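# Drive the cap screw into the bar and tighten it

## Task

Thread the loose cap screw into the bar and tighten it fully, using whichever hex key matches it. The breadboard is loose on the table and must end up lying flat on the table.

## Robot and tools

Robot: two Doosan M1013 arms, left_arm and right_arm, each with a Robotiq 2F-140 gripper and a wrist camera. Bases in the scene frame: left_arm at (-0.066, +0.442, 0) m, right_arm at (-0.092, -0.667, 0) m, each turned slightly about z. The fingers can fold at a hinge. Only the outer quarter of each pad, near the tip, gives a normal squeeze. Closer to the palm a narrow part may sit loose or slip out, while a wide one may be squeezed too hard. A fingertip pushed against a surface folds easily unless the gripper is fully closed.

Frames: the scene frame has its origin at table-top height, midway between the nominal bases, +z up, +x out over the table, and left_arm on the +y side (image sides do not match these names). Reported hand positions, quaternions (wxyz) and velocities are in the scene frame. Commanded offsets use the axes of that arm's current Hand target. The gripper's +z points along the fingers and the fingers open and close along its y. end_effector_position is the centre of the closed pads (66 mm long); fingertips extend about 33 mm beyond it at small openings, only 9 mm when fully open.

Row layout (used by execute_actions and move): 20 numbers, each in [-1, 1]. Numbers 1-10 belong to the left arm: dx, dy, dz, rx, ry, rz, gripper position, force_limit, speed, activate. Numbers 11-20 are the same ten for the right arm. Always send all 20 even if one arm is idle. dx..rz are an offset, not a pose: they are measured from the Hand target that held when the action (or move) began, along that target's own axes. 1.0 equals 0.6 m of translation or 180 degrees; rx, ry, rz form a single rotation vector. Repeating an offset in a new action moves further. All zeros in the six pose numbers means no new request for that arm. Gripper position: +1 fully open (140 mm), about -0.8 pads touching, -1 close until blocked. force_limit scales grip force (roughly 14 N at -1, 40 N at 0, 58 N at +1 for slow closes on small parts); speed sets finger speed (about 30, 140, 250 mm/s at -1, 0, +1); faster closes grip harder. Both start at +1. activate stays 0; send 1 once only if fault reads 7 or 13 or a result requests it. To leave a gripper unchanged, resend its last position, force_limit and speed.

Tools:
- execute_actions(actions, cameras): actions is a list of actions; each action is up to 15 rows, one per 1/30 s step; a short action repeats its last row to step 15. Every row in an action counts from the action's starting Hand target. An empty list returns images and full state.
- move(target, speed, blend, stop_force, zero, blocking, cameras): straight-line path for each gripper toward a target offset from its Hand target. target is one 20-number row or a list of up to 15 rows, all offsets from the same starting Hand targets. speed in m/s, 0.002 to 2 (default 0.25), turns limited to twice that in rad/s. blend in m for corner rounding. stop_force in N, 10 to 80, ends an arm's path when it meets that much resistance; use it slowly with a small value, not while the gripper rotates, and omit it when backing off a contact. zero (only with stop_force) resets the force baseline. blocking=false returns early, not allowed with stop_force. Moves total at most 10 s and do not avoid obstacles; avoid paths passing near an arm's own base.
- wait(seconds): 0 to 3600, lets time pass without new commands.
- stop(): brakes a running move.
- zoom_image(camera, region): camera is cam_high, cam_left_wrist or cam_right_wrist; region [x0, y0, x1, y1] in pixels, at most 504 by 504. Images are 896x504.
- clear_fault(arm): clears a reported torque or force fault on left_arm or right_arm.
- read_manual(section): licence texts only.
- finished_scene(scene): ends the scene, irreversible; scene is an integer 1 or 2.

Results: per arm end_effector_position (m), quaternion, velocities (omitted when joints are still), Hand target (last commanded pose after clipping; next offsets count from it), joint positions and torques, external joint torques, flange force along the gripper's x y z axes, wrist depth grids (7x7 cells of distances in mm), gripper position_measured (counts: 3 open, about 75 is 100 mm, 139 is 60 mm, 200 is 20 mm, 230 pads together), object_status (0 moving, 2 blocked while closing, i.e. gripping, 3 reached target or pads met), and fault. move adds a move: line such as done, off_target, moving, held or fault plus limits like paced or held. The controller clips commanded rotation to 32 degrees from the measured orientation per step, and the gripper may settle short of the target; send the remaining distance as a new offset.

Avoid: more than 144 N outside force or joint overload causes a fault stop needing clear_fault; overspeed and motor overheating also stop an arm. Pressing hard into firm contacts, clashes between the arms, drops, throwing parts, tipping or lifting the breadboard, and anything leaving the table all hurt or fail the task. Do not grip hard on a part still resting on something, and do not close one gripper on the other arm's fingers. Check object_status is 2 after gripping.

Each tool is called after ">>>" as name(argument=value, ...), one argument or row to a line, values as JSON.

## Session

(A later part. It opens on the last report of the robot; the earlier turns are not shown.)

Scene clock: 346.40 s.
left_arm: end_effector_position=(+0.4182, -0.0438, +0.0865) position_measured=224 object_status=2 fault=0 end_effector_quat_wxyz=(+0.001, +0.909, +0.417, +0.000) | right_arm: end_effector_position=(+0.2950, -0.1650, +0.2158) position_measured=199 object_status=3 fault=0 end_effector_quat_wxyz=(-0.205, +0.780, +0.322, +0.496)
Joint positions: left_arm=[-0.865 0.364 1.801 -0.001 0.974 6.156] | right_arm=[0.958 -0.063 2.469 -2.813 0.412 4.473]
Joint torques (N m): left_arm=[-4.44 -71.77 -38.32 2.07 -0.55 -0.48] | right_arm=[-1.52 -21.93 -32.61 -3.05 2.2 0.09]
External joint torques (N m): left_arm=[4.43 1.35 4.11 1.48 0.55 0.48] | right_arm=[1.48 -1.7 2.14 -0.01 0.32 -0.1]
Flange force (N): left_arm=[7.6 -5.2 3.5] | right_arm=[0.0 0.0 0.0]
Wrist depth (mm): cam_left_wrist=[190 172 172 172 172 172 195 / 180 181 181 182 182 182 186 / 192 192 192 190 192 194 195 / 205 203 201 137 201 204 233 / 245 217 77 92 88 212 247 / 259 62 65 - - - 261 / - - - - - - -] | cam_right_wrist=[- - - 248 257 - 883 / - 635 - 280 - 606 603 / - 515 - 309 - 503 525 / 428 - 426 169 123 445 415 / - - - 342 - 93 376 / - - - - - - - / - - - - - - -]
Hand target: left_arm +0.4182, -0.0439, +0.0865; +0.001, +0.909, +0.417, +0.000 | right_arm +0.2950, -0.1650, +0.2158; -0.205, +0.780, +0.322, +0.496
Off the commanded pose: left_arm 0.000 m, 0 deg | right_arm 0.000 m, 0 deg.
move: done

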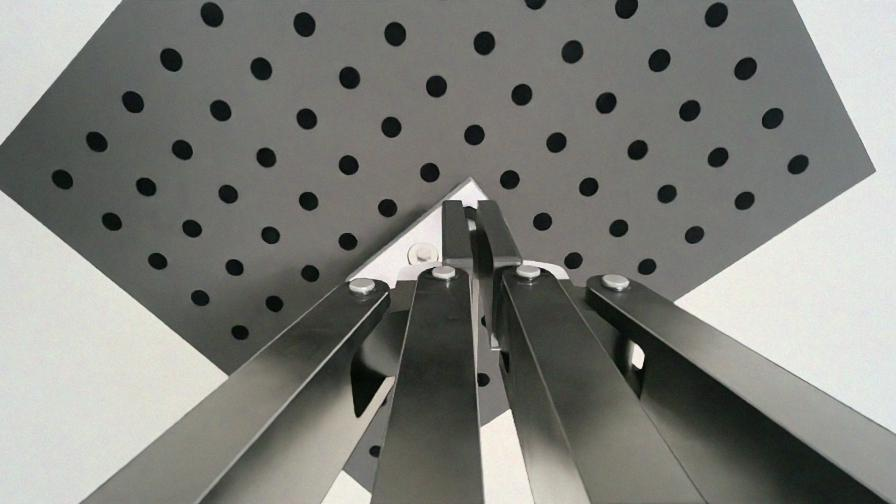

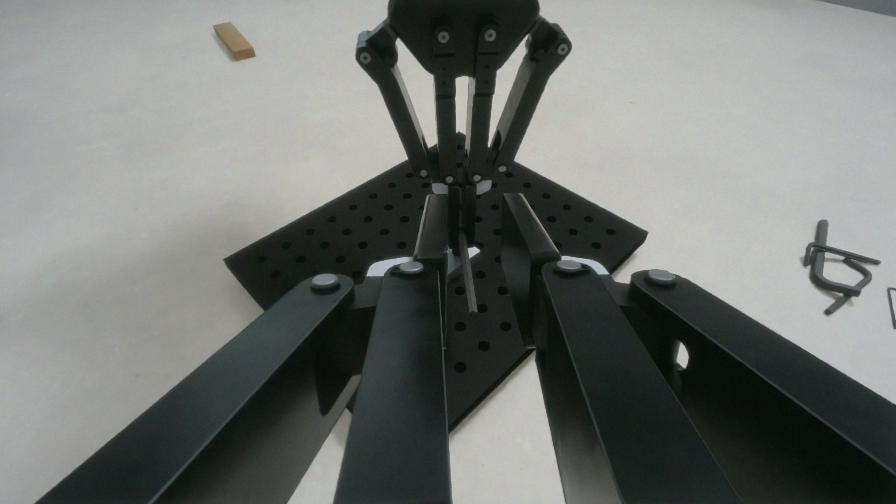

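>>> move(
  target=[0,0,-0.0133,0,0,0,-0.98,0.5,-1,0,0,0,0,0,0,0,-0.55,-0.5,0,0],
  speed=0.05,
)

>>> move(
  target=[
    [0,0.0002,0,0,0,-0.9167,-0.98,0.5,-1,0,0,0,0,0,0,0,-0.55,-0.5,0,0],
    [0,0.0004,0,0,0,0.1667,-0.98,0.5,-1,0,0,0,0,0,0,0,-0.55,-0.5,0,0],
    [0,0.0006,0,0,0,-0.75,-0.98,0.5,-1,0,0,0,0,0,0,0,-0.55,-0.5,0,0],
    [0,0.0007,0,0,0,0.3333,-0.98,0.5,-1,0,0,0,0,0,0,0,-0.55,-0.5,0,0],
  ],
  speed=0.9,
  blend=[0.02,0.02,0.02,0],
)

>>> move(
  target=[0,0,0.0145,0,0,0,-0.98,0.5,-1,0,0,0,0,0,0,0,-0.55,-0.5,0,0],
  speed=0.015,
  stop_force=10,
  cameras=["cam_left_wrist"],
)

>>> zoom_image(
  camera="cam_left_wrist",
  region=[455, 200, 480, 225],
)

Scene clock: 347.90 s.
left_arm: end_effector_position=(+0.4181, -0.0439, +0.0945) position_measured=224 object_status=2 fault=0 end_effector_quat_wxyz=(+0.001, +0.909, +0.417, +0.000) | right_arm: end_effector_position=(+0.2950, -0.1650, +0.2158) position_measured=199 object_status=3 fault=0 end_effector_quat_wxyz=(-0.205, +0.780, +0.322, +0.496)
Joint positions: left_arm=[-0.865 0.357 1.794 -0.001 0.988 6.157] | right_arm=[0.958 -0.063 2.469 -2.813 0.412 4.473]
Joint torques (N m): left_arm=[-0.98 -70.29 -36.32 3.65 0.36 -0.53] | right_arm=[-1.32 -21.76 -32.78 -3.01 2.17 0.09]
External joint torques (N m): left_arm=[1.02 -0.22 1.65 -0.05 -0.37 0.53] | right_arm=[1.23 -1.82 2.63 -0.02 0.33 -0.09]
Flange force (N): left_arm=[2.6 -3.6 1.8] | right_arm=[0.0 0.0 0.0]
Wrist depth (mm): cam_left_wrist=[199 178 179 179 179 180 202 / 187 188 189 189 190 190 211 / 197 198 199 197 201 202 226 / 234 210 209 137 208 216 242 / 253 224 77 92 88 250 258 / 267 62 65 - - - 273 / - - - - - - -] | cam_right_wrist=[- - 821 248 250 808 805 / - - - 281 - - - / - - - 305 513 - - / 447 447 407 168 113 - 425 / 384 - - - - - 378 / - - - - - - - / - - - - - - -]
Hand target: left_arm +0.4181, -0.0438, +0.0945; +0.001, +0.909, +0.417, +0.000 | right_arm +0.2950, -0.1650, +0.2158; -0.205, +0.780, +0.322, +0.496
Off the commanded pose: left_arm 0.000 m, 0 deg | right_arm 0.000 m, 0 deg.
move: done

Scene clock: 354.97 s.
left_arm: end_effector_position=(+0.4185, -0.0441, +0.0945) position_measured=224 object_status=2 fault=0 end_effector_quat_wxyz=(+0.001, +0.996, -0.093, +0.001) | right_arm: end_effector_position=(+0.2950, -0.1650, +0.2158) position_measured=199 object_status=3 fault=0 end_effector_quat_wxyz=(-0.205, +0.780, +0.322, +0.496)
Joint positions: left_arm=[-0.865 0.357 1.794 -0.001 0.988 -5.363] | right_arm=[0.958 -0.063 2.469 -2.813 0.412 4.473]
Joint torques (N m): left_arm=[-0.58 -70.09 -36.39 3.58 0.3 -0.45] | right_arm=[-1.44 -21.74 -32.6 -3.07 2.18 0.09]
External joint torques (N m): left_arm=[0.55 0.04 1.85 -0.02 -0.35 0.45] | right_arm=[1.36 -1.88 2.25 0.02 0.34 -0.09]
Flange force (N): left_arm=[-2.3 -3.4 2.1] | right_arm=[0.0 0.0 0.0]
Wrist depth (mm): cam_left_wrist=[178 178 179 179 180 202 205 / 206 188 191 189 190 213 215 / 223 198 201 198 200 225 228 / 236 210 211 137 210 239 242 / 250 245 77 92 88 250 258 / 266 62 65 - - - 272 / - - - - - - -] | cam_right_wrist=[- - - 252 - 800 - / - 683 - 272 - 670 - / - 535 577 296 530 - - / - 441 - 167 401 - - / 387 - - - - - - / - - - - - - - / - - - - - - -]
Hand target: left_arm +0.4185, -0.0441, +0.0945; +0.001, +0.996, -0.093, +0.001 | right_arm +0.2950, -0.1650, +0.2158; -0.205, +0.780, +0.322, +0.496
Off the commanded pose: left_arm 0.000 m, 0 deg | right_arm 0.000 m, 0 deg.
move: done

Scene clock: 356.17 s.
left_arm: end_effector_position=(+0.4185, -0.0442, +0.0859) position_measured=224 object_status=2 fault=0 end_effector_quat_wxyz=(+0.001, +0.996, -0.093, +0.001) | right_arm: end_effector_position=(+0.2950, -0.1650, +0.2158) position_measured=199 object_status=3 fault=0 end_effector_quat_wxyz=(-0.205, +0.780, +0.322, +0.496)
Joint positions: left_arm=[-0.865 0.365 1.8 -0.001 0.973 -5.363] | right_arm=[0.958 -0.063 2.469 -2.813 0.412 4.473]
Joint torques (N m): left_arm=[-1.54 -61.87 -28.99 3.25 1.14 -0.54] | right_arm=[-0.92 -22.23 -32.65 -3 2.18 0.08]
External joint torques (N m): left_arm=[1.57 -9.05 -5.37 0.29 -1.19 0.54] | right_arm=[0.72 -1.32 2.17 -0.06 0.35 -0.08]
Flange force (N): left_arm=[0.0 -3.7 -10.6] | right_arm=[0.0 0.0 0.0]
Wrist depth (mm): cam_left_wrist=[170 170 171 172 171 192 196 / 182 180 180 182 181 202 206 / 215 191 191 190 192 213 220 / 230 202 203 137 200 226 230 / 245 218 77 92 88 212 248 / 258 62 65 - - - 262 / - - - - - - -] | cam_right_wrist=[- - 816 256 800 - 816 / 640 - - 279 - 593 - / - - - 308 - - - / 451 - 406 168 114 453 411 / - - - - - - - / - - - - - - - / - - - - - - -]
Hand target: left_arm +0.4185, -0.0442, +0.0859; +0.001, +0.996, -0.093, +0.001 | right_arm +0.2950, -0.1650, +0.2158; -0.205, +0.780, +0.322, +0.496
Off the commanded pose: left_arm 0.000 m, 0 deg | right_arm 0.000 m, 0 deg.
move: contact (left_arm)

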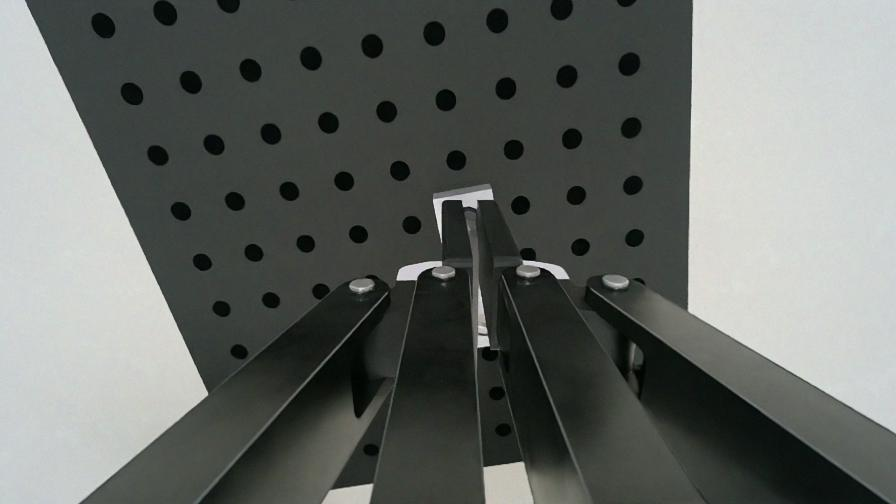

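Scaled by 20.160 from the camera's image (finer frame: 1280x720).

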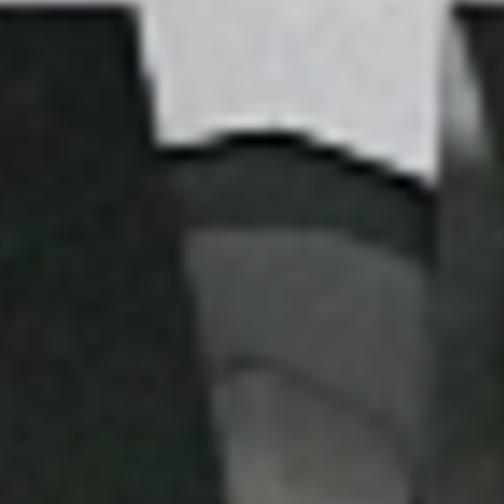

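>>> move(
  target=[
    [0,0,-0.001,0,0,0,-0.98,0.5,-1,0,0,0,0,0,0,0,-0.55,-0.5,0,0],
    [0.00009,0.00101,-0.0007,0,0,0.3333,-0.98,0.5,-1,0,0,0,0,0,0,0,-0.55,-0.5,0,0],
    [-0.00075,0.0016,-0.0003,0,0,0.6667,-0.98,0.5,-1,0,0,0,0,0,0,0,-0.55,-0.5,0,0],
    [-0.00167,0.00117,0,0,0,1.0,-0.98,0.5,-1,0,0,0,0,0,0,0,-0.55,-0.5,0,0],
    [-0.00176,0.00015,0.0004,0,0,-0.6667,-0.98,0.5,-1,0,0,0,0,0,0,0,-0.55,-0.5,0,0],
    [-0.00092,-0.00043,0.0007,0,0,-0.3333,-0.98,0.5,-1,0,0,0,0,0,0,0,-0.55,-0.5,0,0],
    [0,0,0.0011,0,0,0,-0.98,0.5,-1,0,0,0,0,0,0,0,-0.55,-0.5,0,0],
    [0.00009,0.00101,0.0014,0,0,0.3333,-0.98,0.5,-1,0,0,0,0,0,0,0,-0.55,-0.5,0,0],
    [-0.00075,0.0016,0.0018,0,0,0.6667,-0.98,0.5,-1,0,0,0,0,0,0,0,-0.55,-0.5,0,0],
    [-0.00167,0.00117,0.0021,0,0,1.0,-0.98,0.5,-1,0,0,0,0,0,0,0,-0.55,-0.5,0,0],
    [-0.00176,0.00015,0.0025,0,0,-0.6667,-0.98,0.5,-1,0,0,0,0,0,0,0,-0.55,-0.5,0,0],
    [-0.00092,-0.00043,0.0028,0,0,-0.3333,-0.98,0.5,-1,0,0,0,0,0,0,0,-0.55,-0.5,0,0],
  ],
  speed=0.7,
  blend=[0,0.01,0.01,0.01,0.01,0.01,0.01,0.01,0.01,0.01,0.01,0],
  cameras=["cam_left_wrist","cam_right_wrist"],
)

>>> zoom_image(
  camera="cam_right_wrist",
  region=[435, 220, 485, 270],
)

Scene clock: 366.00 s.
left_arm: end_effector_position=(+0.4180, -0.0438, +0.0842) position_measured=224 object_status=2 fault=0 end_effector_quat_wxyz=(+0.001, +0.909, +0.417, +0.000) | right_arm: end_effector_position=(+0.2950, -0.1650, +0.2158) position_measured=199 object_status=3 fault=0 end_effector_quat_wxyz=(-0.205, +0.780, +0.322, +0.496)
Joint positions: left_arm=[-0.865 0.366 1.803 -0.001 0.97 6.156] | right_arm=[0.958 -0.063 2.469 -2.813 0.412 4.473]
Joint torques (N m): left_arm=[-5.53 -73.05 -38.89 1.57 -0.35 -0.56] | right_arm=[-1.09 -21.58 -32.8 -3.07 2.16 0.1]
External joint torques (N m): left_arm=[5.52 2.22 4.68 1.98 0.34 0.56] | right_arm=[1.12 -2.01 2.55 0.02 0.35 -0.1]
Flange force (N): left_arm=[9.3 -5.1 5.1] | right_arm=[0.0 0.0 0.0]
Wrist depth (mm): cam_left_wrist=[189 169 170 170 170 171 193 / 178 179 179 179 179 180 184 / 189 189 189 188 190 190 192 / 200 201 199 137 199 202 230 / 243 211 77 92 88 209 244 / 258 62 65 - - - 258 / - - - - - - -] | cam_right_wrist=[- - - 248 - - 844 / - - - 284 584 - 626 / - - - 313 517 512 544 / 430 441 - 330 402 - 408 / - - - - - - 384 / - - - - - - - / - - - - - - -]
Hand target: left_arm +0.4180, -0.0438, +0.0842; +0.001, +0.909, +0.417, +0.000 | right_arm +0.2950, -0.1650, +0.2158; -0.205, +0.780, +0.322, +0.496
Off the commanded pose: left_arm 0.000 m, 0 deg | right_arm 0.000 m, 0 deg.
move: done

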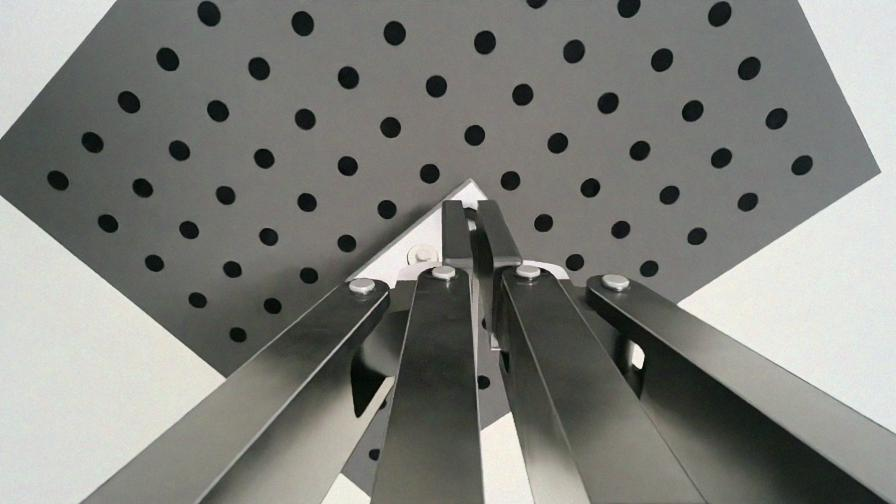

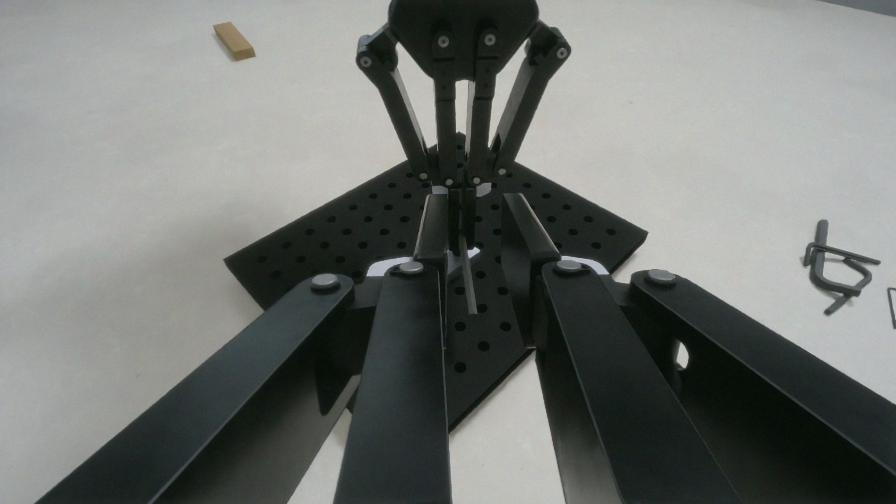

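Scaled by 10.080 from the camera's image (finer frame: 1280x720).

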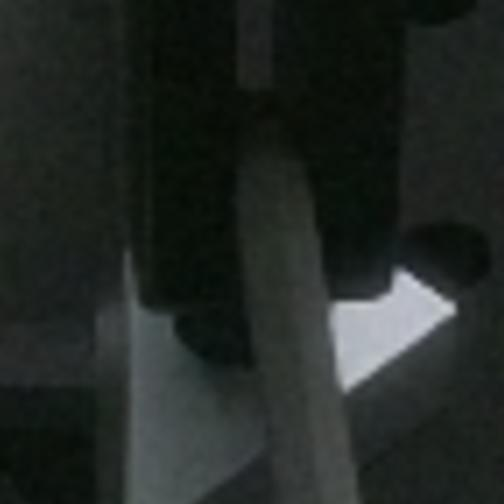

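>>> move(
  target=[0,0,-0.0133,0,0,0,-0.98,0.5,-1,0,0,0,0,0,0,0,-0.55,-0.5,0,0],
  speed=0.05,
)

>>> move(
  target=[
    [0,0.0003,0,0,0,-0.9167,-0.98,0.5,-1,0,0,0,0,0,0,0,-0.55,-0.5,0,0],
    [0,0.0006,0,0,0,0.1667,-0.98,0.5,-1,0,0,0,0,0,0,0,-0.55,-0.5,0,0],
    [0,0.0009,0,0,0,-0.75,-0.98,0.5,-1,0,0,0,0,0,0,0,-0.55,-0.5,0,0],
    [0,0.001,0,0,0,0.3333,-0.98,0.5,-1,0,0,0,0,0,0,0,-0.55,-0.5,0,0],
  ],
  speed=0.9,
  blend=[0.02,0.02,0.02,0],
)

>>> move(
  target=[0,0,0.0145,0,0,0,-0.98,0.5,-1,0,0,0,0,0,0,0,-0.55,-0.5,0,0],
  speed=0.015,
  stop_force=10,
  cameras=["cam_left_wrist"],
)

>>> zoom_image(
  camera="cam_left_wrist",
  region=[455, 200, 480, 225],
)

Scene clock: 367.23 s.
left_arm: end_effector_position=(+0.4180, -0.0438, +0.0922) position_measured=224 object_status=2 fault=0 end_effector_quat_wxyz=(+0.001, +0.909, +0.417, +0.000) | right_arm: end_effector_position=(+0.2950, -0.1650, +0.2158) position_measured=199 object_status=3 fault=0 end_effector_quat_wxyz=(-0.205, +0.780, +0.322, +0.496)
Joint positions: left_arm=[-0.865 0.359 1.797 -0.001 0.984 6.156] | right_arm=[0.958 -0.063 2.469 -2.813 0.412 4.473]
Joint torques (N m): left_arm=[-0.48 -69.91 -36.16 3.61 0.26 -0.53] | right_arm=[-1.18 -22.08 -32.69 -3.03 2.19 0.07]
External joint torques (N m): left_arm=[0.52 -0.44 1.65 -0.02 -0.27 0.53] | right_arm=[1.31 -1.72 2.12 -0.04 0.33 -0.07]
Flange force (N): left_arm=[1.8 -3.9 1.4] | right_arm=[0.0 0.0 0.0]
Wrist depth (mm): cam_left_wrist=[195 175 176 176 178 178 200 / 185 185 186 188 188 188 209 / 196 196 197 196 199 199 221 / 211 208 207 136 207 214 241 / 250 246 77 92 88 249 256 / 264 62 65 - - - 271 / - - - - - - -] | cam_right_wrist=[- 802 919 248 265 - 835 / - - - 279 604 - 621 / 492 - - 309 459 523 535 / - - - 168 119 437 420 / 385 - - - - - - / - - - - - - - / - - - - - - -]
Hand target: left_arm +0.4180, -0.0438, +0.0922; +0.001, +0.909, +0.417, +0.000 | right_arm +0.2950, -0.1650, +0.2158; -0.205, +0.780, +0.322, +0.496
Off the commanded pose: left_arm 0.000 m, 0 deg | right_arm 0.000 m, 0 deg.
move: done

Scene clock: 374.30 s.
left_arm: end_effector_position=(+0.4185, -0.0442, +0.0922) position_measured=224 object_status=2 fault=0 end_effector_quat_wxyz=(+0.001, +0.996, -0.093, +0.001) | right_arm: end_effector_position=(+0.2950, -0.1650, +0.2158) position_measured=199 object_status=3 fault=0 end_effector_quat_wxyz=(-0.205, +0.780, +0.322, +0.496)
Joint positions: left_arm=[-0.865 0.359 1.795 -0.001 0.984 -5.363] | right_arm=[0.958 -0.063 2.469 -2.813 0.412 4.473]
Joint torques (N m): left_arm=[-0.9 -69.93 -36.14 3.59 0.29 -0.64] | right_arm=[-1.52 -21.6 -32.76 -3 2.14 0.05]
External joint torques (N m): left_arm=[0.98 -0.48 1.65 -0.03 -0.34 0.64] | right_arm=[1.51 -2 2.61 -0.03 0.36 -0.06]
Flange force (N): left_arm=[-2.1 -4.3 1.5] | right_arm=[0.0 0.0 0.0]
Wrist depth (mm): cam_left_wrist=[176 176 176 178 178 200 203 / 190 186 185 188 188 210 214 / 221 196 197 197 198 223 226 / 234 207 209 137 207 236 240 / 250 224 77 92 88 248 256 / 263 62 65 - - - 269 / - - - - - - -] | cam_right_wrist=[- - - 246 227 802 - / - - - 278 609 596 - / 516 - - 291 - 535 - / - - - 168 113 412 - / - - - - - 95 - / - - - - - - - / - - - - - - -]
Hand target: left_arm +0.4185, -0.0442, +0.0922; +0.001, +0.996, -0.093, +0.001 | right_arm +0.2950, -0.1650, +0.2158; -0.205, +0.780, +0.322, +0.496
Off the commanded pose: left_arm 0.000 m, 0 deg | right_arm 0.000 m, 0 deg.
move: done

Scene clock: 375.50 s.
left_arm: end_effector_position=(+0.4185, -0.0443, +0.0836) position_measured=224 object_status=2 fault=0 end_effector_quat_wxyz=(+0.001, +0.996, -0.093, +0.001) | right_arm: end_effector_position=(+0.2950, -0.1650, +0.2158) position_measured=199 object_status=3 fault=0 end_effector_quat_wxyz=(-0.205, +0.780, +0.322, +0.496)
Joint positions: left_arm=[-0.865 0.367 1.802 -0.001 0.969 -5.363] | right_arm=[0.958 -0.063 2.469 -2.813 0.412 4.473]
Joint torques (N m): left_arm=[-2.26 -61.52 -28.86 2.86 1.16 -0.55] | right_arm=[-1.27 -21.7 -32.64 -3 2.24 0.12]
External joint torques (N m): left_arm=[2.25 -9.65 -5.49 0.68 -1.22 0.55] | right_arm=[1.23 -1.75 2.45 -0.04 0.26 -0.12]
Flange force (N): left_arm=[0.1 -4.9 -11.2] | right_arm=[0.0 0.0 0.0]
Wrist depth (mm): cam_left_wrist=[169 168 168 169 170 190 193 / 180 179 179 179 179 200 205 / 211 188 189 187 190 212 217 / 226 200 200 136 198 227 231 / 241 213 77 92 88 210 245 / 258 62 65 - - - 258 / - - - - - - -] | cam_right_wrist=[- 915 864 245 - - - / - 606 - 272 - - 618 / 526 - - 316 532 - - / - - - 168 402 - 428 / - - - - - - 379 / - - - - - - - / - - - - - - -]
Hand target: left_arm +0.4185, -0.0442, +0.0836; +0.001, +0.996, -0.093, +0.001 | right_arm +0.2950, -0.1650, +0.2158; -0.205, +0.780, +0.322, +0.496
Off the commanded pose: left_arm 0.000 m, 0 deg | right_arm 0.000 m, 0 deg.
move: contact (left_arm)

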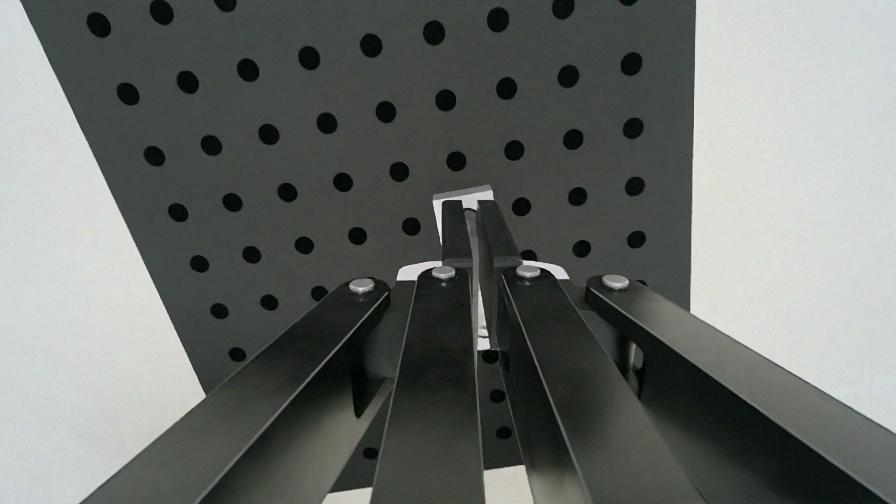

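Scaled by 20.160 from the camera's image (finer frame: 1280x720).

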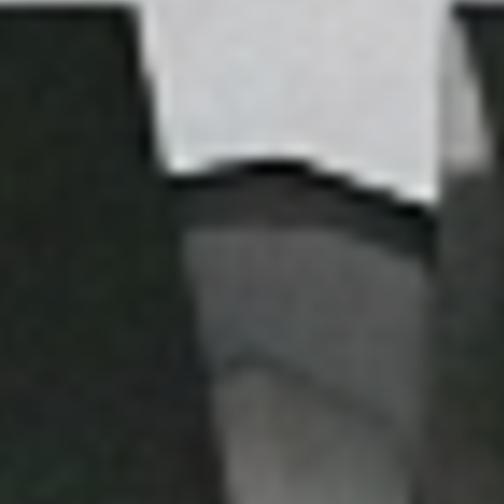

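>>> move(
  target=[
    [0,0,-0.001,0,0,0,-0.98,0.5,-1,0,0,0,0,0,0,0,-0.55,-0.5,0,0],
    [0.00009,0.00101,-0.0007,0,0,0.3333,-0.98,0.5,-1,0,0,0,0,0,0,0,-0.55,-0.5,0,0],
    [-0.00075,0.0016,-0.0003,0,0,0.6667,-0.98,0.5,-1,0,0,0,0,0,0,0,-0.55,-0.5,0,0],
    [-0.00167,0.00117,0,0,0,1.0,-0.98,0.5,-1,0,0,0,0,0,0,0,-0.55,-0.5,0,0],
    [-0.00176,0.00015,0.0004,0,0,-0.6667,-0.98,0.5,-1,0,0,0,0,0,0,0,-0.55,-0.5,0,0],
    [-0.00092,-0.00043,0.0007,0,0,-0.3333,-0.98,0.5,-1,0,0,0,0,0,0,0,-0.55,-0.5,0,0],
    [0,0,0.0011,0,0,0,-0.98,0.5,-1,0,0,0,0,0,0,0,-0.55,-0.5,0,0],
  ],
  speed=0.6,
  blend=[0,0.01,0.01,0.01,0.01,0.01,0],
  cameras=["cam_left_wrist","cam_right_wrist"],
)

>>> zoom_image(
  camera="cam_left_wrist",
  region=[455, 200, 480, 225],
)

>>> zoom_image(
  camera="cam_right_wrist",
  region=[435, 220, 485, 270],
)

Scene clock: 382.53 s.
left_arm: end_effector_position=(+0.4185, -0.0442, +0.0830) position_measured=224 object_status=2 fault=0 end_effector_quat_wxyz=(+0.001, +0.996, -0.093, +0.001) | right_arm: end_effector_position=(+0.2950, -0.1650, +0.2158) position_measured=199 object_status=3 fault=0 end_effector_quat_wxyz=(-0.205, +0.780, +0.322, +0.496)
Joint positions: left_arm=[-0.865 0.368 1.803 -0.001 0.968 0.92] | right_arm=[0.958 -0.063 2.469 -2.813 0.412 4.473]
Joint torques (N m): left_arm=[-2.66 -70.85 -37.46 2.6 -0.53 -0.4] | right_arm=[-1.55 -21.78 -32.57 -2.97 2.14 0.06]
External joint torques (N m): left_arm=[2.72 -0.2 3.24 0.93 0.48 0.4] | right_arm=[1.49 -1.8 2.17 -0.08 0.38 -0.07]
Flange force (N): left_arm=[-2.6 -7.3 1.5] | right_arm=[0.0 0.0 0.0]
Wrist depth (mm): cam_left_wrist=[168 168 168 168 169 189 193 / 179 177 177 178 178 199 204 / 210 187 187 186 188 210 216 / 225 198 199 137 198 225 230 / 240 213 77 92 88 211 244 / 254 62 65 - - - 258 / - - - - - - -] | cam_right_wrist=[- 824 818 244 821 - - / - 659 626 280 - 698 657 / - - - 314 - - - / 425 425 407 168 123 - 422 / 402 - - - - - 383 / - - - - - - - / - - - - - - -]
Hand target: left_arm +0.4185, -0.0443, +0.0830; +0.001, +0.996, -0.093, +0.001 | right_arm +0.2950, -0.1650, +0.2158; -0.205, +0.780, +0.322, +0.496
Off the commanded pose: left_arm 0.000 m, 0 deg | right_arm 0.000 m, 0 deg.
move: done

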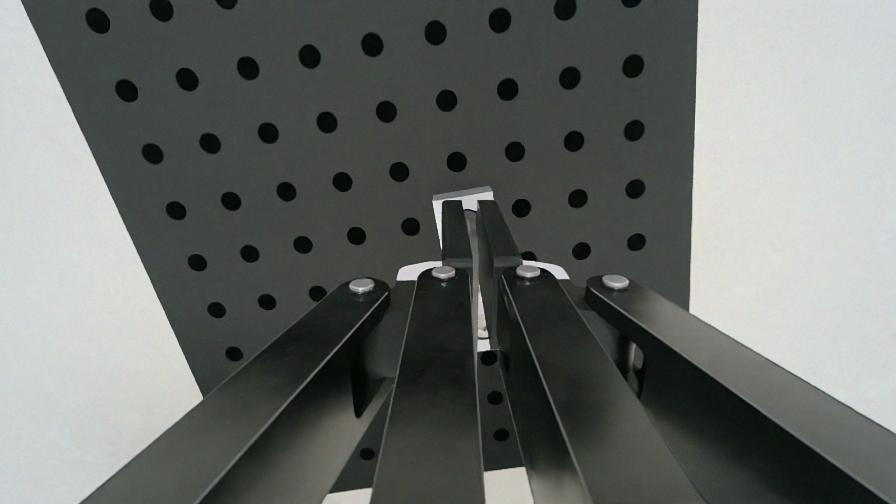

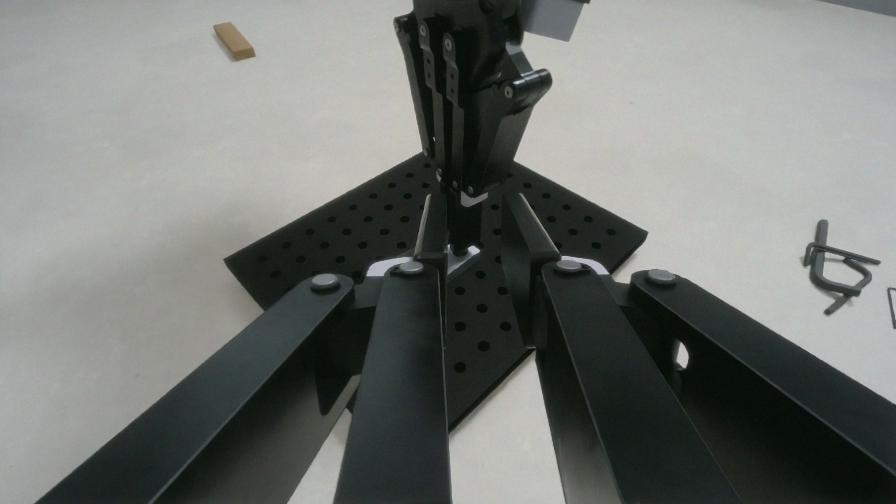

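Scaled by 20.160 from the camera's image (finer frame: 1280x720).

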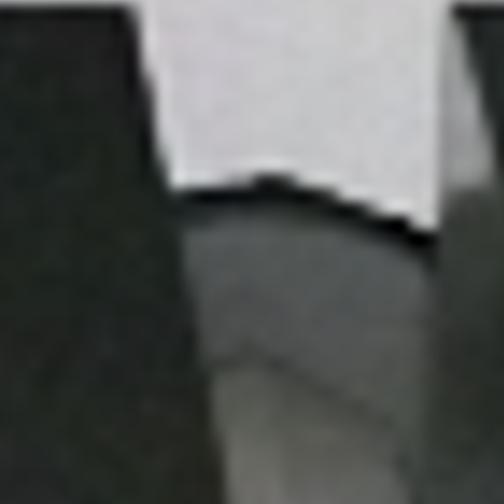

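Scaled by 10.080 from the camera's image (finer frame: 1280x720).

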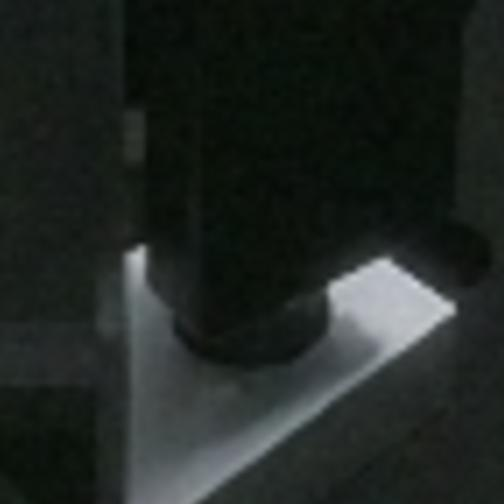

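>>> move(
  target=[
    [0.00009,0.00101,0.00035,0,0,0.3333,-0.98,0.5,-1,0,0,0,0,0,0,0,-0.55,-0.5,0,0],
    [-0.00075,0.0016,0.0007,0,0,0.6667,-0.98,0.5,-1,0,0,0,0,0,0,0,-0.55,-0.5,0,0],
    [-0.00167,0.00117,0.001,0,0,1.0,-0.98,0.5,-1,0,0,0,0,0,0,0,-0.55,-0.5,0,0],
    [-0.00176,0.00015,0.0014,0,0,-0.6667,-0.98,0.5,-1,0,0,0,0,0,0,0,-0.55,-0.5,0,0],
    [-0.00092,-0.00043,0.0017,0,0,-0.3333,-0.98,0.5,-1,0,0,0,0,0,0,0,-0.55,-0.5,0,0],
  ],
  speed=0.5,
  blend=[0.01,0.01,0.01,0.01,0],
  cameras=["cam_left_wrist"],
)

>>> zoom_image(
  camera="cam_left_wrist",
  region=[455, 200, 480, 225],
)

Scene clock: 388.97 s.
left_arm: end_effector_position=(+0.4180, -0.0439, +0.0819) position_measured=224 object_status=2 fault=0 end_effector_quat_wxyz=(+0.002, +0.909, +0.417, +0.000) | right_arm: end_effector_position=(+0.2950, -0.1650, +0.2158) position_measured=199 object_status=3 fault=0 end_effector_quat_wxyz=(-0.205, +0.780, +0.322, +0.496)
Joint positions: left_arm=[-0.865 0.368 1.805 -0.001 0.966 6.156] | right_arm=[0.958 -0.063 2.469 -2.813 0.412 4.473]
Joint torques (N m): left_arm=[-6.2 -71.86 -37.84 1.16 -0.52 -0.56] | right_arm=[-1.21 -21.66 -32.84 -3 2.2 0.1]
External joint torques (N m): left_arm=[6.28 1.14 3.77 2.37 0.51 0.56] | right_arm=[1.28 -2.06 2.56 -0.05 0.31 -0.1]
Flange force (N): left_arm=[10.4 -4.5 3.1] | right_arm=[0.0 0.0 0.0]
Wrist depth (mm): cam_left_wrist=[171 167 168 168 168 169 188 / 176 177 177 177 177 177 179 / 187 187 187 185 188 188 190 / 198 199 196 136 196 200 227 / 240 209 77 92 88 236 242 / 252 62 65 - - - 256 / - - - - - - -] | cam_right_wrist=[- - 829 248 259 - 797 / - - 615 281 - - - / - - - 314 - - - / - - - 169 123 428 - / 395 395 - - - - 381 / - - - - - - - / - - - - - - -]
Hand target: left_arm +0.4180, -0.0439, +0.0819; +0.002, +0.909, +0.417, +0.000 | right_arm +0.2950, -0.1650, +0.2158; -0.205, +0.780, +0.322, +0.496
Off the commanded pose: left_arm 0.000 m, 0 deg | right_arm 0.000 m, 0 deg.
move: done

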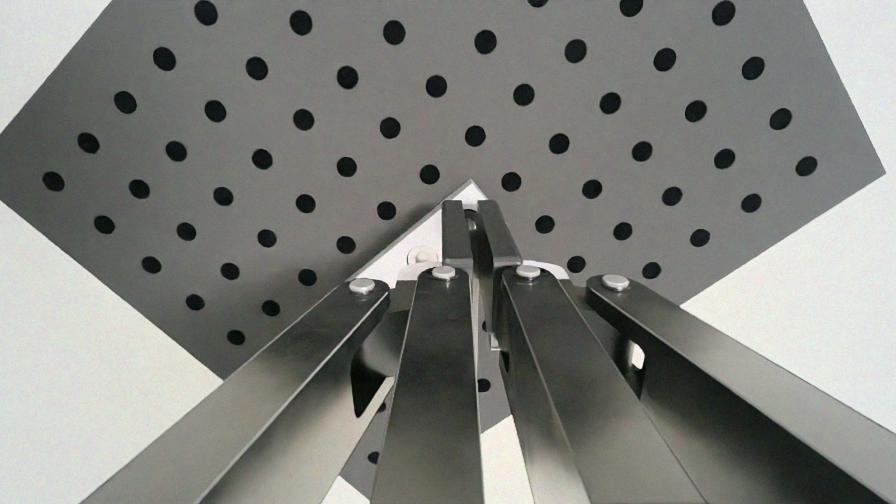

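Scaled by 20.160 from the camera's image (finer frame: 1280x720).

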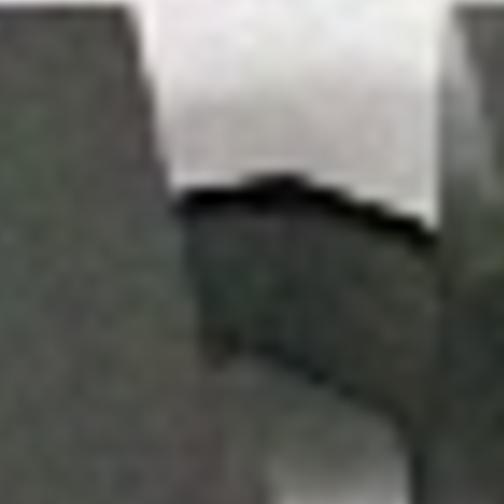

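>>> move(
  target=[0,0,-0.0133,0,0,0,-0.98,0.5,-1,0,0,0,0,0,0,0,-0.55,-0.5,0,0],
  speed=0.05,
)

>>> move(
  target=[
    [0,0.0003,0,0,0,-0.9167,-0.98,0.5,-1,0,0,0,0,0,0,0,-0.55,-0.5,0,0],
    [0,0.0006,0,0,0,0.1667,-0.98,0.5,-1,0,0,0,0,0,0,0,-0.55,-0.5,0,0],
    [0,0.0009,0,0,0,-0.75,-0.98,0.5,-1,0,0,0,0,0,0,0,-0.55,-0.5,0,0],
    [0,0.001,0,0,0,0.3333,-0.98,0.5,-1,0,0,0,0,0,0,0,-0.55,-0.5,0,0],
  ],
  speed=0.9,
  blend=[0.02,0.02,0.02,0],
)

>>> move(
  target=[0,0,0.0145,0,0,0,-0.98,0.5,-1,0,0,0,0,0,0,0,-0.55,-0.5,0,0],
  speed=0.015,
  stop_force=10,
  cameras=["cam_left_wrist"],
)

>>> zoom_image(
  camera="cam_left_wrist",
  region=[455, 200, 480, 225],
)

Scene clock: 390.17 s.
left_arm: end_effector_position=(+0.4180, -0.0439, +0.0899) position_measured=224 object_status=2 fault=0 end_effector_quat_wxyz=(+0.002, +0.909, +0.417, +0.000) | right_arm: end_effector_position=(+0.2950, -0.1650, +0.2158) position_measured=199 object_status=3 fault=0 end_effector_quat_wxyz=(-0.205, +0.780, +0.322, +0.496)
Joint positions: left_arm=[-0.865 0.361 1.798 -0.001 0.98 6.156] | right_arm=[0.958 -0.063 2.469 -2.813 0.412 4.473]
Joint torques (N m): left_arm=[-0.45 -70.04 -36.12 3.54 0.28 -0.52] | right_arm=[-1.43 -21.91 -32.76 -3.02 2.18 0.14]
External joint torques (N m): left_arm=[0.41 -0.52 1.59 0.03 -0.29 0.52] | right_arm=[1.35 -1.83 2.35 -0.03 0.35 -0.14]
Flange force (N): left_arm=[1.7 -3.9 1.3] | right_arm=[0.0 0.0 0.0]
Wrist depth (mm): cam_left_wrist=[192 174 174 174 176 175 198 / 182 183 184 184 185 186 206 / 194 194 194 193 196 197 202 / 208 206 203 136 206 208 238 / 247 218 77 92 88 246 253 / 262 62 65 - - - 268 / - - - - - - -] | cam_right_wrist=[- - - 248 - - - / - 694 - 279 - - - / - - - 311 478 - 530 / 448 - - 168 118 415 430 / - - - - - 385 375 / - - - - - - - / - - - - - - -]
Hand target: left_arm +0.4180, -0.0439, +0.0899; +0.002, +0.909, +0.417, +0.000 | right_arm +0.2950, -0.1650, +0.2158; -0.205, +0.780, +0.322, +0.496
Off the commanded pose: left_arm 0.000 m, 0 deg | right_arm 0.000 m, 0 deg.
move: done

Scene clock: 397.23 s.
left_arm: end_effector_position=(+0.4185, -0.0443, +0.0899) position_measured=224 object_status=2 fault=0 end_effector_quat_wxyz=(+0.001, +0.996, -0.093, +0.001) | right_arm: end_effector_position=(+0.2950, -0.1650, +0.2158) position_measured=199 object_status=3 fault=0 end_effector_quat_wxyz=(-0.205, +0.780, +0.322, +0.496)
Joint positions: left_arm=[-0.865 0.361 1.797 -0.001 0.98 -5.363] | right_arm=[0.958 -0.063 2.469 -2.813 0.412 4.473]
Joint torques (N m): left_arm=[-0.5 -70.7 -36.05 3.59 0.27 -0.59] | right_arm=[-1.4 -21.55 -32.7 -2.99 2.22 0.11]
External joint torques (N m): left_arm=[0.62 0.06 1.58 -0.03 -0.32 0.59] | right_arm=[1.32 -2.17 2.44 -0.05 0.3 -0.11]
Flange force (N): left_arm=[-1.7 -3.3 1.9] | right_arm=[0.0 0.0 0.0]
Wrist depth (mm): cam_left_wrist=[174 174 174 174 176 198 201 / 185 183 184 185 186 206 211 / 218 194 196 195 196 221 224 / 231 205 206 136 206 235 238 / 246 222 77 92 88 245 253 / 259 62 65 - - - 268 / - - - - - - -] | cam_right_wrist=[- 797 818 245 - - - / - - 661 270 563 - 624 / - 590 - 319 527 - 518 / - - - 346 123 - 428 / 394 - - - - 94 364 / - - - - - - - / - - - - - - -]
Hand target: left_arm +0.4185, -0.0443, +0.0899; +0.001, +0.996, -0.093, +0.001 | right_arm +0.2950, -0.1650, +0.2158; -0.205, +0.780, +0.322, +0.496
Off the commanded pose: left_arm 0.000 m, 0 deg | right_arm 0.000 m, 0 deg.
move: done

Scene clock: 398.43 s.
left_arm: end_effector_position=(+0.4185, -0.0443, +0.0813) position_measured=224 object_status=2 fault=0 end_effector_quat_wxyz=(+0.001, +0.996, -0.093, +0.001) | right_arm: end_effector_position=(+0.2950, -0.1650, +0.2158) position_measured=199 object_status=3 fault=0 end_effector_quat_wxyz=(-0.205, +0.780, +0.322, +0.496)
Joint positions: left_arm=[-0.865 0.369 1.804 -0.001 0.965 -5.363] | right_arm=[0.958 -0.063 2.469 -2.813 0.412 4.473]
Joint torques (N m): left_arm=[-2.82 -61.83 -28.76 2.55 1.12 -0.61] | right_arm=[-1.12 -21.86 -32.57 -3.01 2.24 0.1]
External joint torques (N m): left_arm=[2.74 -9.15 -5.35 0.97 -1.17 0.61] | right_arm=[1.11 -1.95 2.44 -0.02 0.27 -0.1]
Flange force (N): left_arm=[1.0 -5.2 -10.7] | right_arm=[0.0 0.0 0.0]
Wrist depth (mm): cam_left_wrist=[166 167 167 167 167 188 191 / 179 176 176 177 178 198 203 / 208 186 186 184 187 209 214 / 225 197 197 136 196 223 228 / 239 210 77 92 88 235 242 / 252 62 65 - - - 257 / - - - - - - -] | cam_right_wrist=[841 821 - 250 - 813 905 / 649 642 - 285 - 626 - / 536 520 - 294 - - 521 / - - - 169 114 449 417 / - - - - - - 380 / - - - - - - - / - - - - - - -]
Hand target: left_arm +0.4185, -0.0443, +0.0813; +0.001, +0.996, -0.093, +0.001 | right_arm +0.2950, -0.1650, +0.2158; -0.205, +0.780, +0.322, +0.496
Off the commanded pose: left_arm 0.000 m, 0 deg | right_arm 0.000 m, 0 deg.
move: contact (left_arm)

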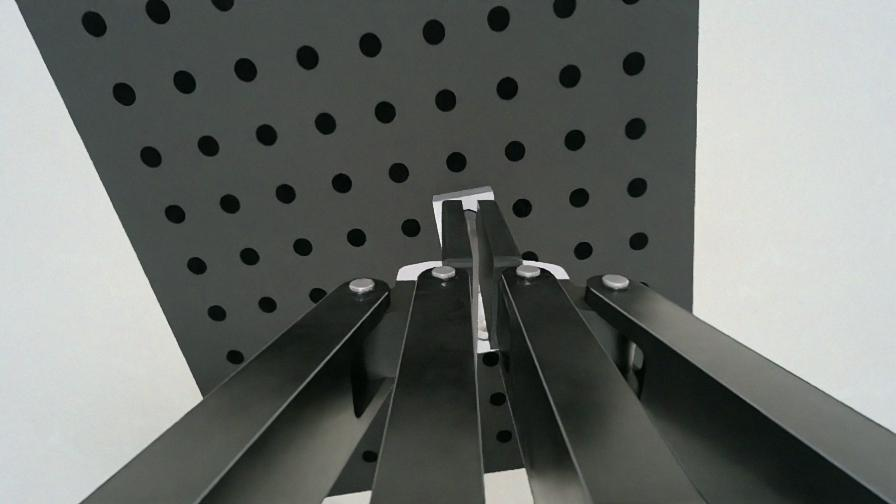

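Scaled by 20.160 from the camera's image (finer frame: 1280x720).

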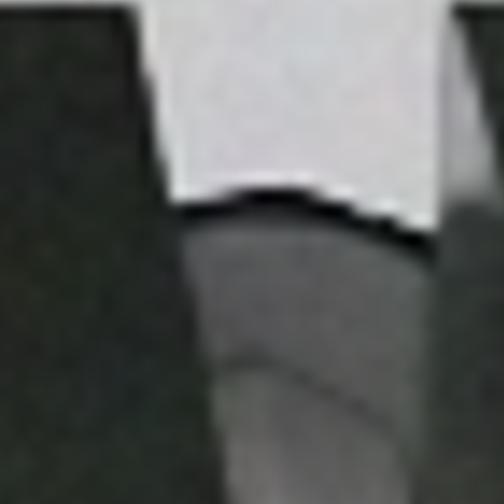

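>>> move(
  target=[
    [0,0,-0.001,0,0,0,-0.98,0.5,-1,0,0,0,0,0,0,0,-0.55,-0.5,0,0],
    [0.00009,0.00101,-0.0007,0,0,0.3333,-0.98,0.5,-1,0,0,0,0,0,0,0,-0.55,-0.5,0,0],
    [-0.00075,0.0016,-0.0003,0,0,0.6667,-0.98,0.5,-1,0,0,0,0,0,0,0,-0.55,-0.5,0,0],
    [-0.00167,0.00117,0,0,0,1.0,-0.98,0.5,-1,0,0,0,0,0,0,0,-0.55,-0.5,0,0],
    [-0.00176,0.00015,0.0004,0,0,-0.6667,-0.98,0.5,-1,0,0,0,0,0,0,0,-0.55,-0.5,0,0],
  ],
  speed=0.4,
  blend=[0,0.01,0.01,0.01,0],
  cameras=["cam_left_wrist"],
)

>>> zoom_image(
  camera="cam_left_wrist",
  region=[455, 200, 480, 225],
)

Scene clock: 404.83 s.
left_arm: end_effector_position=(+0.4174, -0.0442, +0.0810) position_measured=224 object_status=2 fault=0 end_effector_quat_wxyz=(+0.001, +0.578, +0.816, -0.001) | right_arm: end_effector_position=(+0.2950, -0.1650, +0.2158) position_measured=199 object_status=3 fault=0 end_effector_quat_wxyz=(-0.205, +0.780, +0.322, +0.496)
Joint positions: left_arm=[-0.866 0.369 1.806 -0.001 0.964 -1.175] | right_arm=[0.958 -0.063 2.469 -2.813 0.412 4.473]
Joint torques (N m): left_arm=[-7.49 -66.89 -31.88 0.5 1.21 -0.58] | right_arm=[-1.25 -21.75 -32.58 -3.02 2.16 0.08]
External joint torques (N m): left_arm=[7.45 -4.01 -2.21 3.01 -1.18 0.58] | right_arm=[1.27 -1.88 2.22 -0.03 0.36 -0.08]
Flange force (N): left_arm=[6.1 10.1 -3.5] | right_arm=[0.0 0.0 0.0]
Wrist depth (mm): cam_left_wrist=[190 167 167 168 168 168 168 / 201 176 176 177 177 177 177 / 210 186 182 183 187 187 189 / 221 197 198 137 196 198 224 / 238 207 77 92 88 206 240 / 251 62 65 - - - 255 / - - - - - - -] | cam_right_wrist=[- - - 241 876 - - / - 690 624 257 639 - - / - - 523 296 510 - 507 / - - 426 168 124 - 425 / - - - - - 93 389 / - - - - - - - / - - - - - - -]
Hand target: left_arm +0.4175, -0.0442, +0.0811; +0.001, +0.578, +0.816, -0.001 | right_arm +0.2950, -0.1650, +0.2158; -0.205, +0.780, +0.322, +0.496
Off the commanded pose: left_arm 0.000 m, 0 deg | right_arm 0.000 m, 0 deg.
move: done

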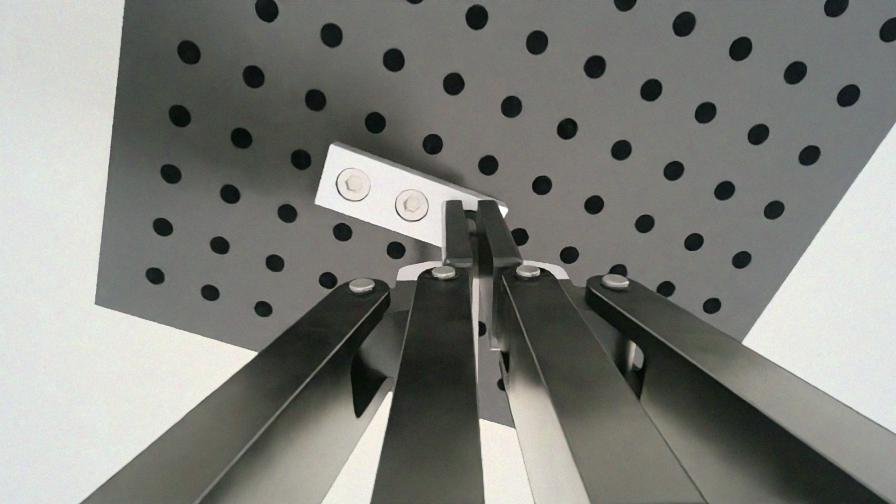

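Scaled by 20.160 from the camera's image (finer frame: 1280x720).

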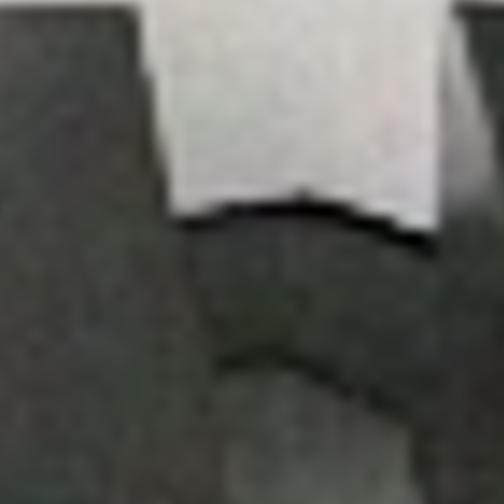

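>>> move(
  target=[0.0001,0.001,0.00035,0,0,0.3333,-0.98,0.5,-1,0,0,0,0,0,0,0,-0.55,-0.5,0,0],
  speed=0.3,
  cameras=["cam_left_wrist"],
)

>>> zoom_image(
  camera="cam_left_wrist",
  region=[455, 200, 480, 225],
)

Scene clock: 407.57 s.
left_arm: end_effector_position=(+0.4181, -0.0440, +0.0809) position_measured=224 object_status=2 fault=0 end_effector_quat_wxyz=(+0.002, +0.909, +0.418, +0.000) | right_arm: end_effector_position=(+0.2950, -0.1650, +0.2158) position_measured=199 object_status=3 fault=0 end_effector_quat_wxyz=(-0.205, +0.780, +0.322, +0.496)
Joint positions: left_arm=[-0.865 0.369 1.805 -0.001 0.964 -0.127] | right_arm=[0.958 -0.063 2.469 -2.813 0.412 4.473]
Joint torques (N m): left_arm=[-6.8 -71.47 -35.21 0.82 0.96 -0.46] | right_arm=[-1.21 -21.53 -32.67 -3.01 2.21 0.08]
External joint torques (N m): left_arm=[6.73 0.59 1.13 2.72 -0.97 0.46] | right_arm=[1.25 -2.23 2.4 -0.04 0.3 -0.08]
Flange force (N): left_arm=[10.6 -0.8 3.1] | right_arm=[0.0 0.0 0.0]
Wrist depth (mm): cam_left_wrist=[186 167 167 167 167 167 187 / 175 175 176 176 176 176 179 / 186 186 186 184 187 187 187 / 197 198 195 136 98 198 225 / 239 207 77 92 88 235 240 / 252 62 65 - - - 254 / - - - - - - -] | cam_right_wrist=[915 816 - 246 258 - 902 / - 663 - 286 - 615 - / - 509 - 314 - 518 - / - 460 407 168 123 478 426 / 371 - - - - - - / - - - - - - - / - - - - - - -]
Hand target: left_arm +0.4180, -0.0440, +0.0809; +0.002, +0.909, +0.418, +0.000 | right_arm +0.2950, -0.1650, +0.2158; -0.205, +0.780, +0.322, +0.496
Off the commanded pose: left_arm 0.000 m, 0 deg | right_arm 0.000 m, 0 deg.
move: done

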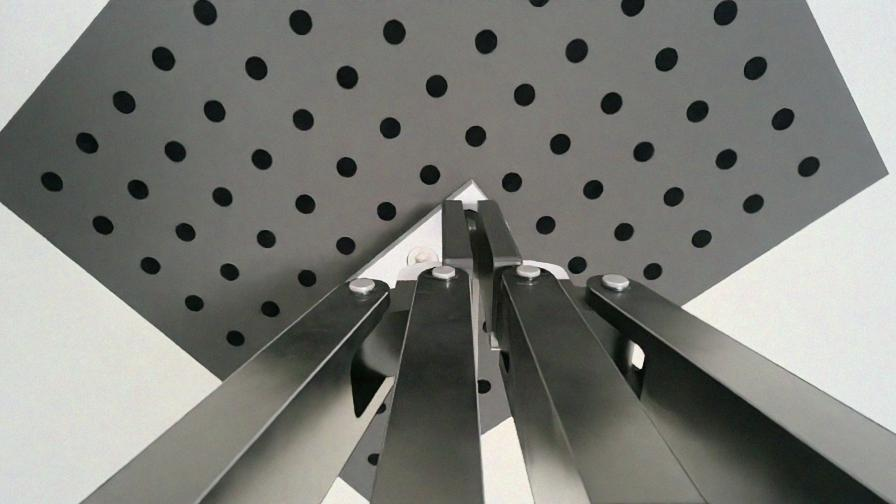

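Scaled by 20.160 from the camera's image (finer frame: 1280x720).

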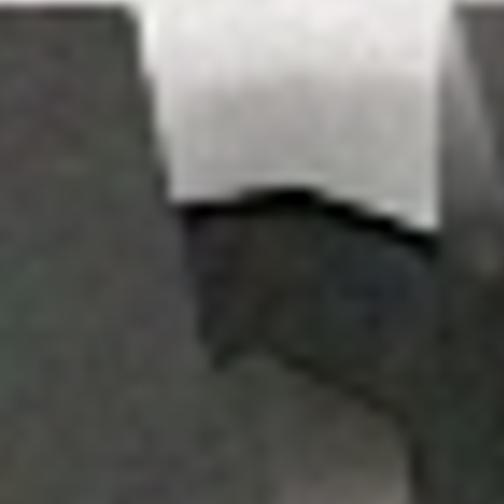

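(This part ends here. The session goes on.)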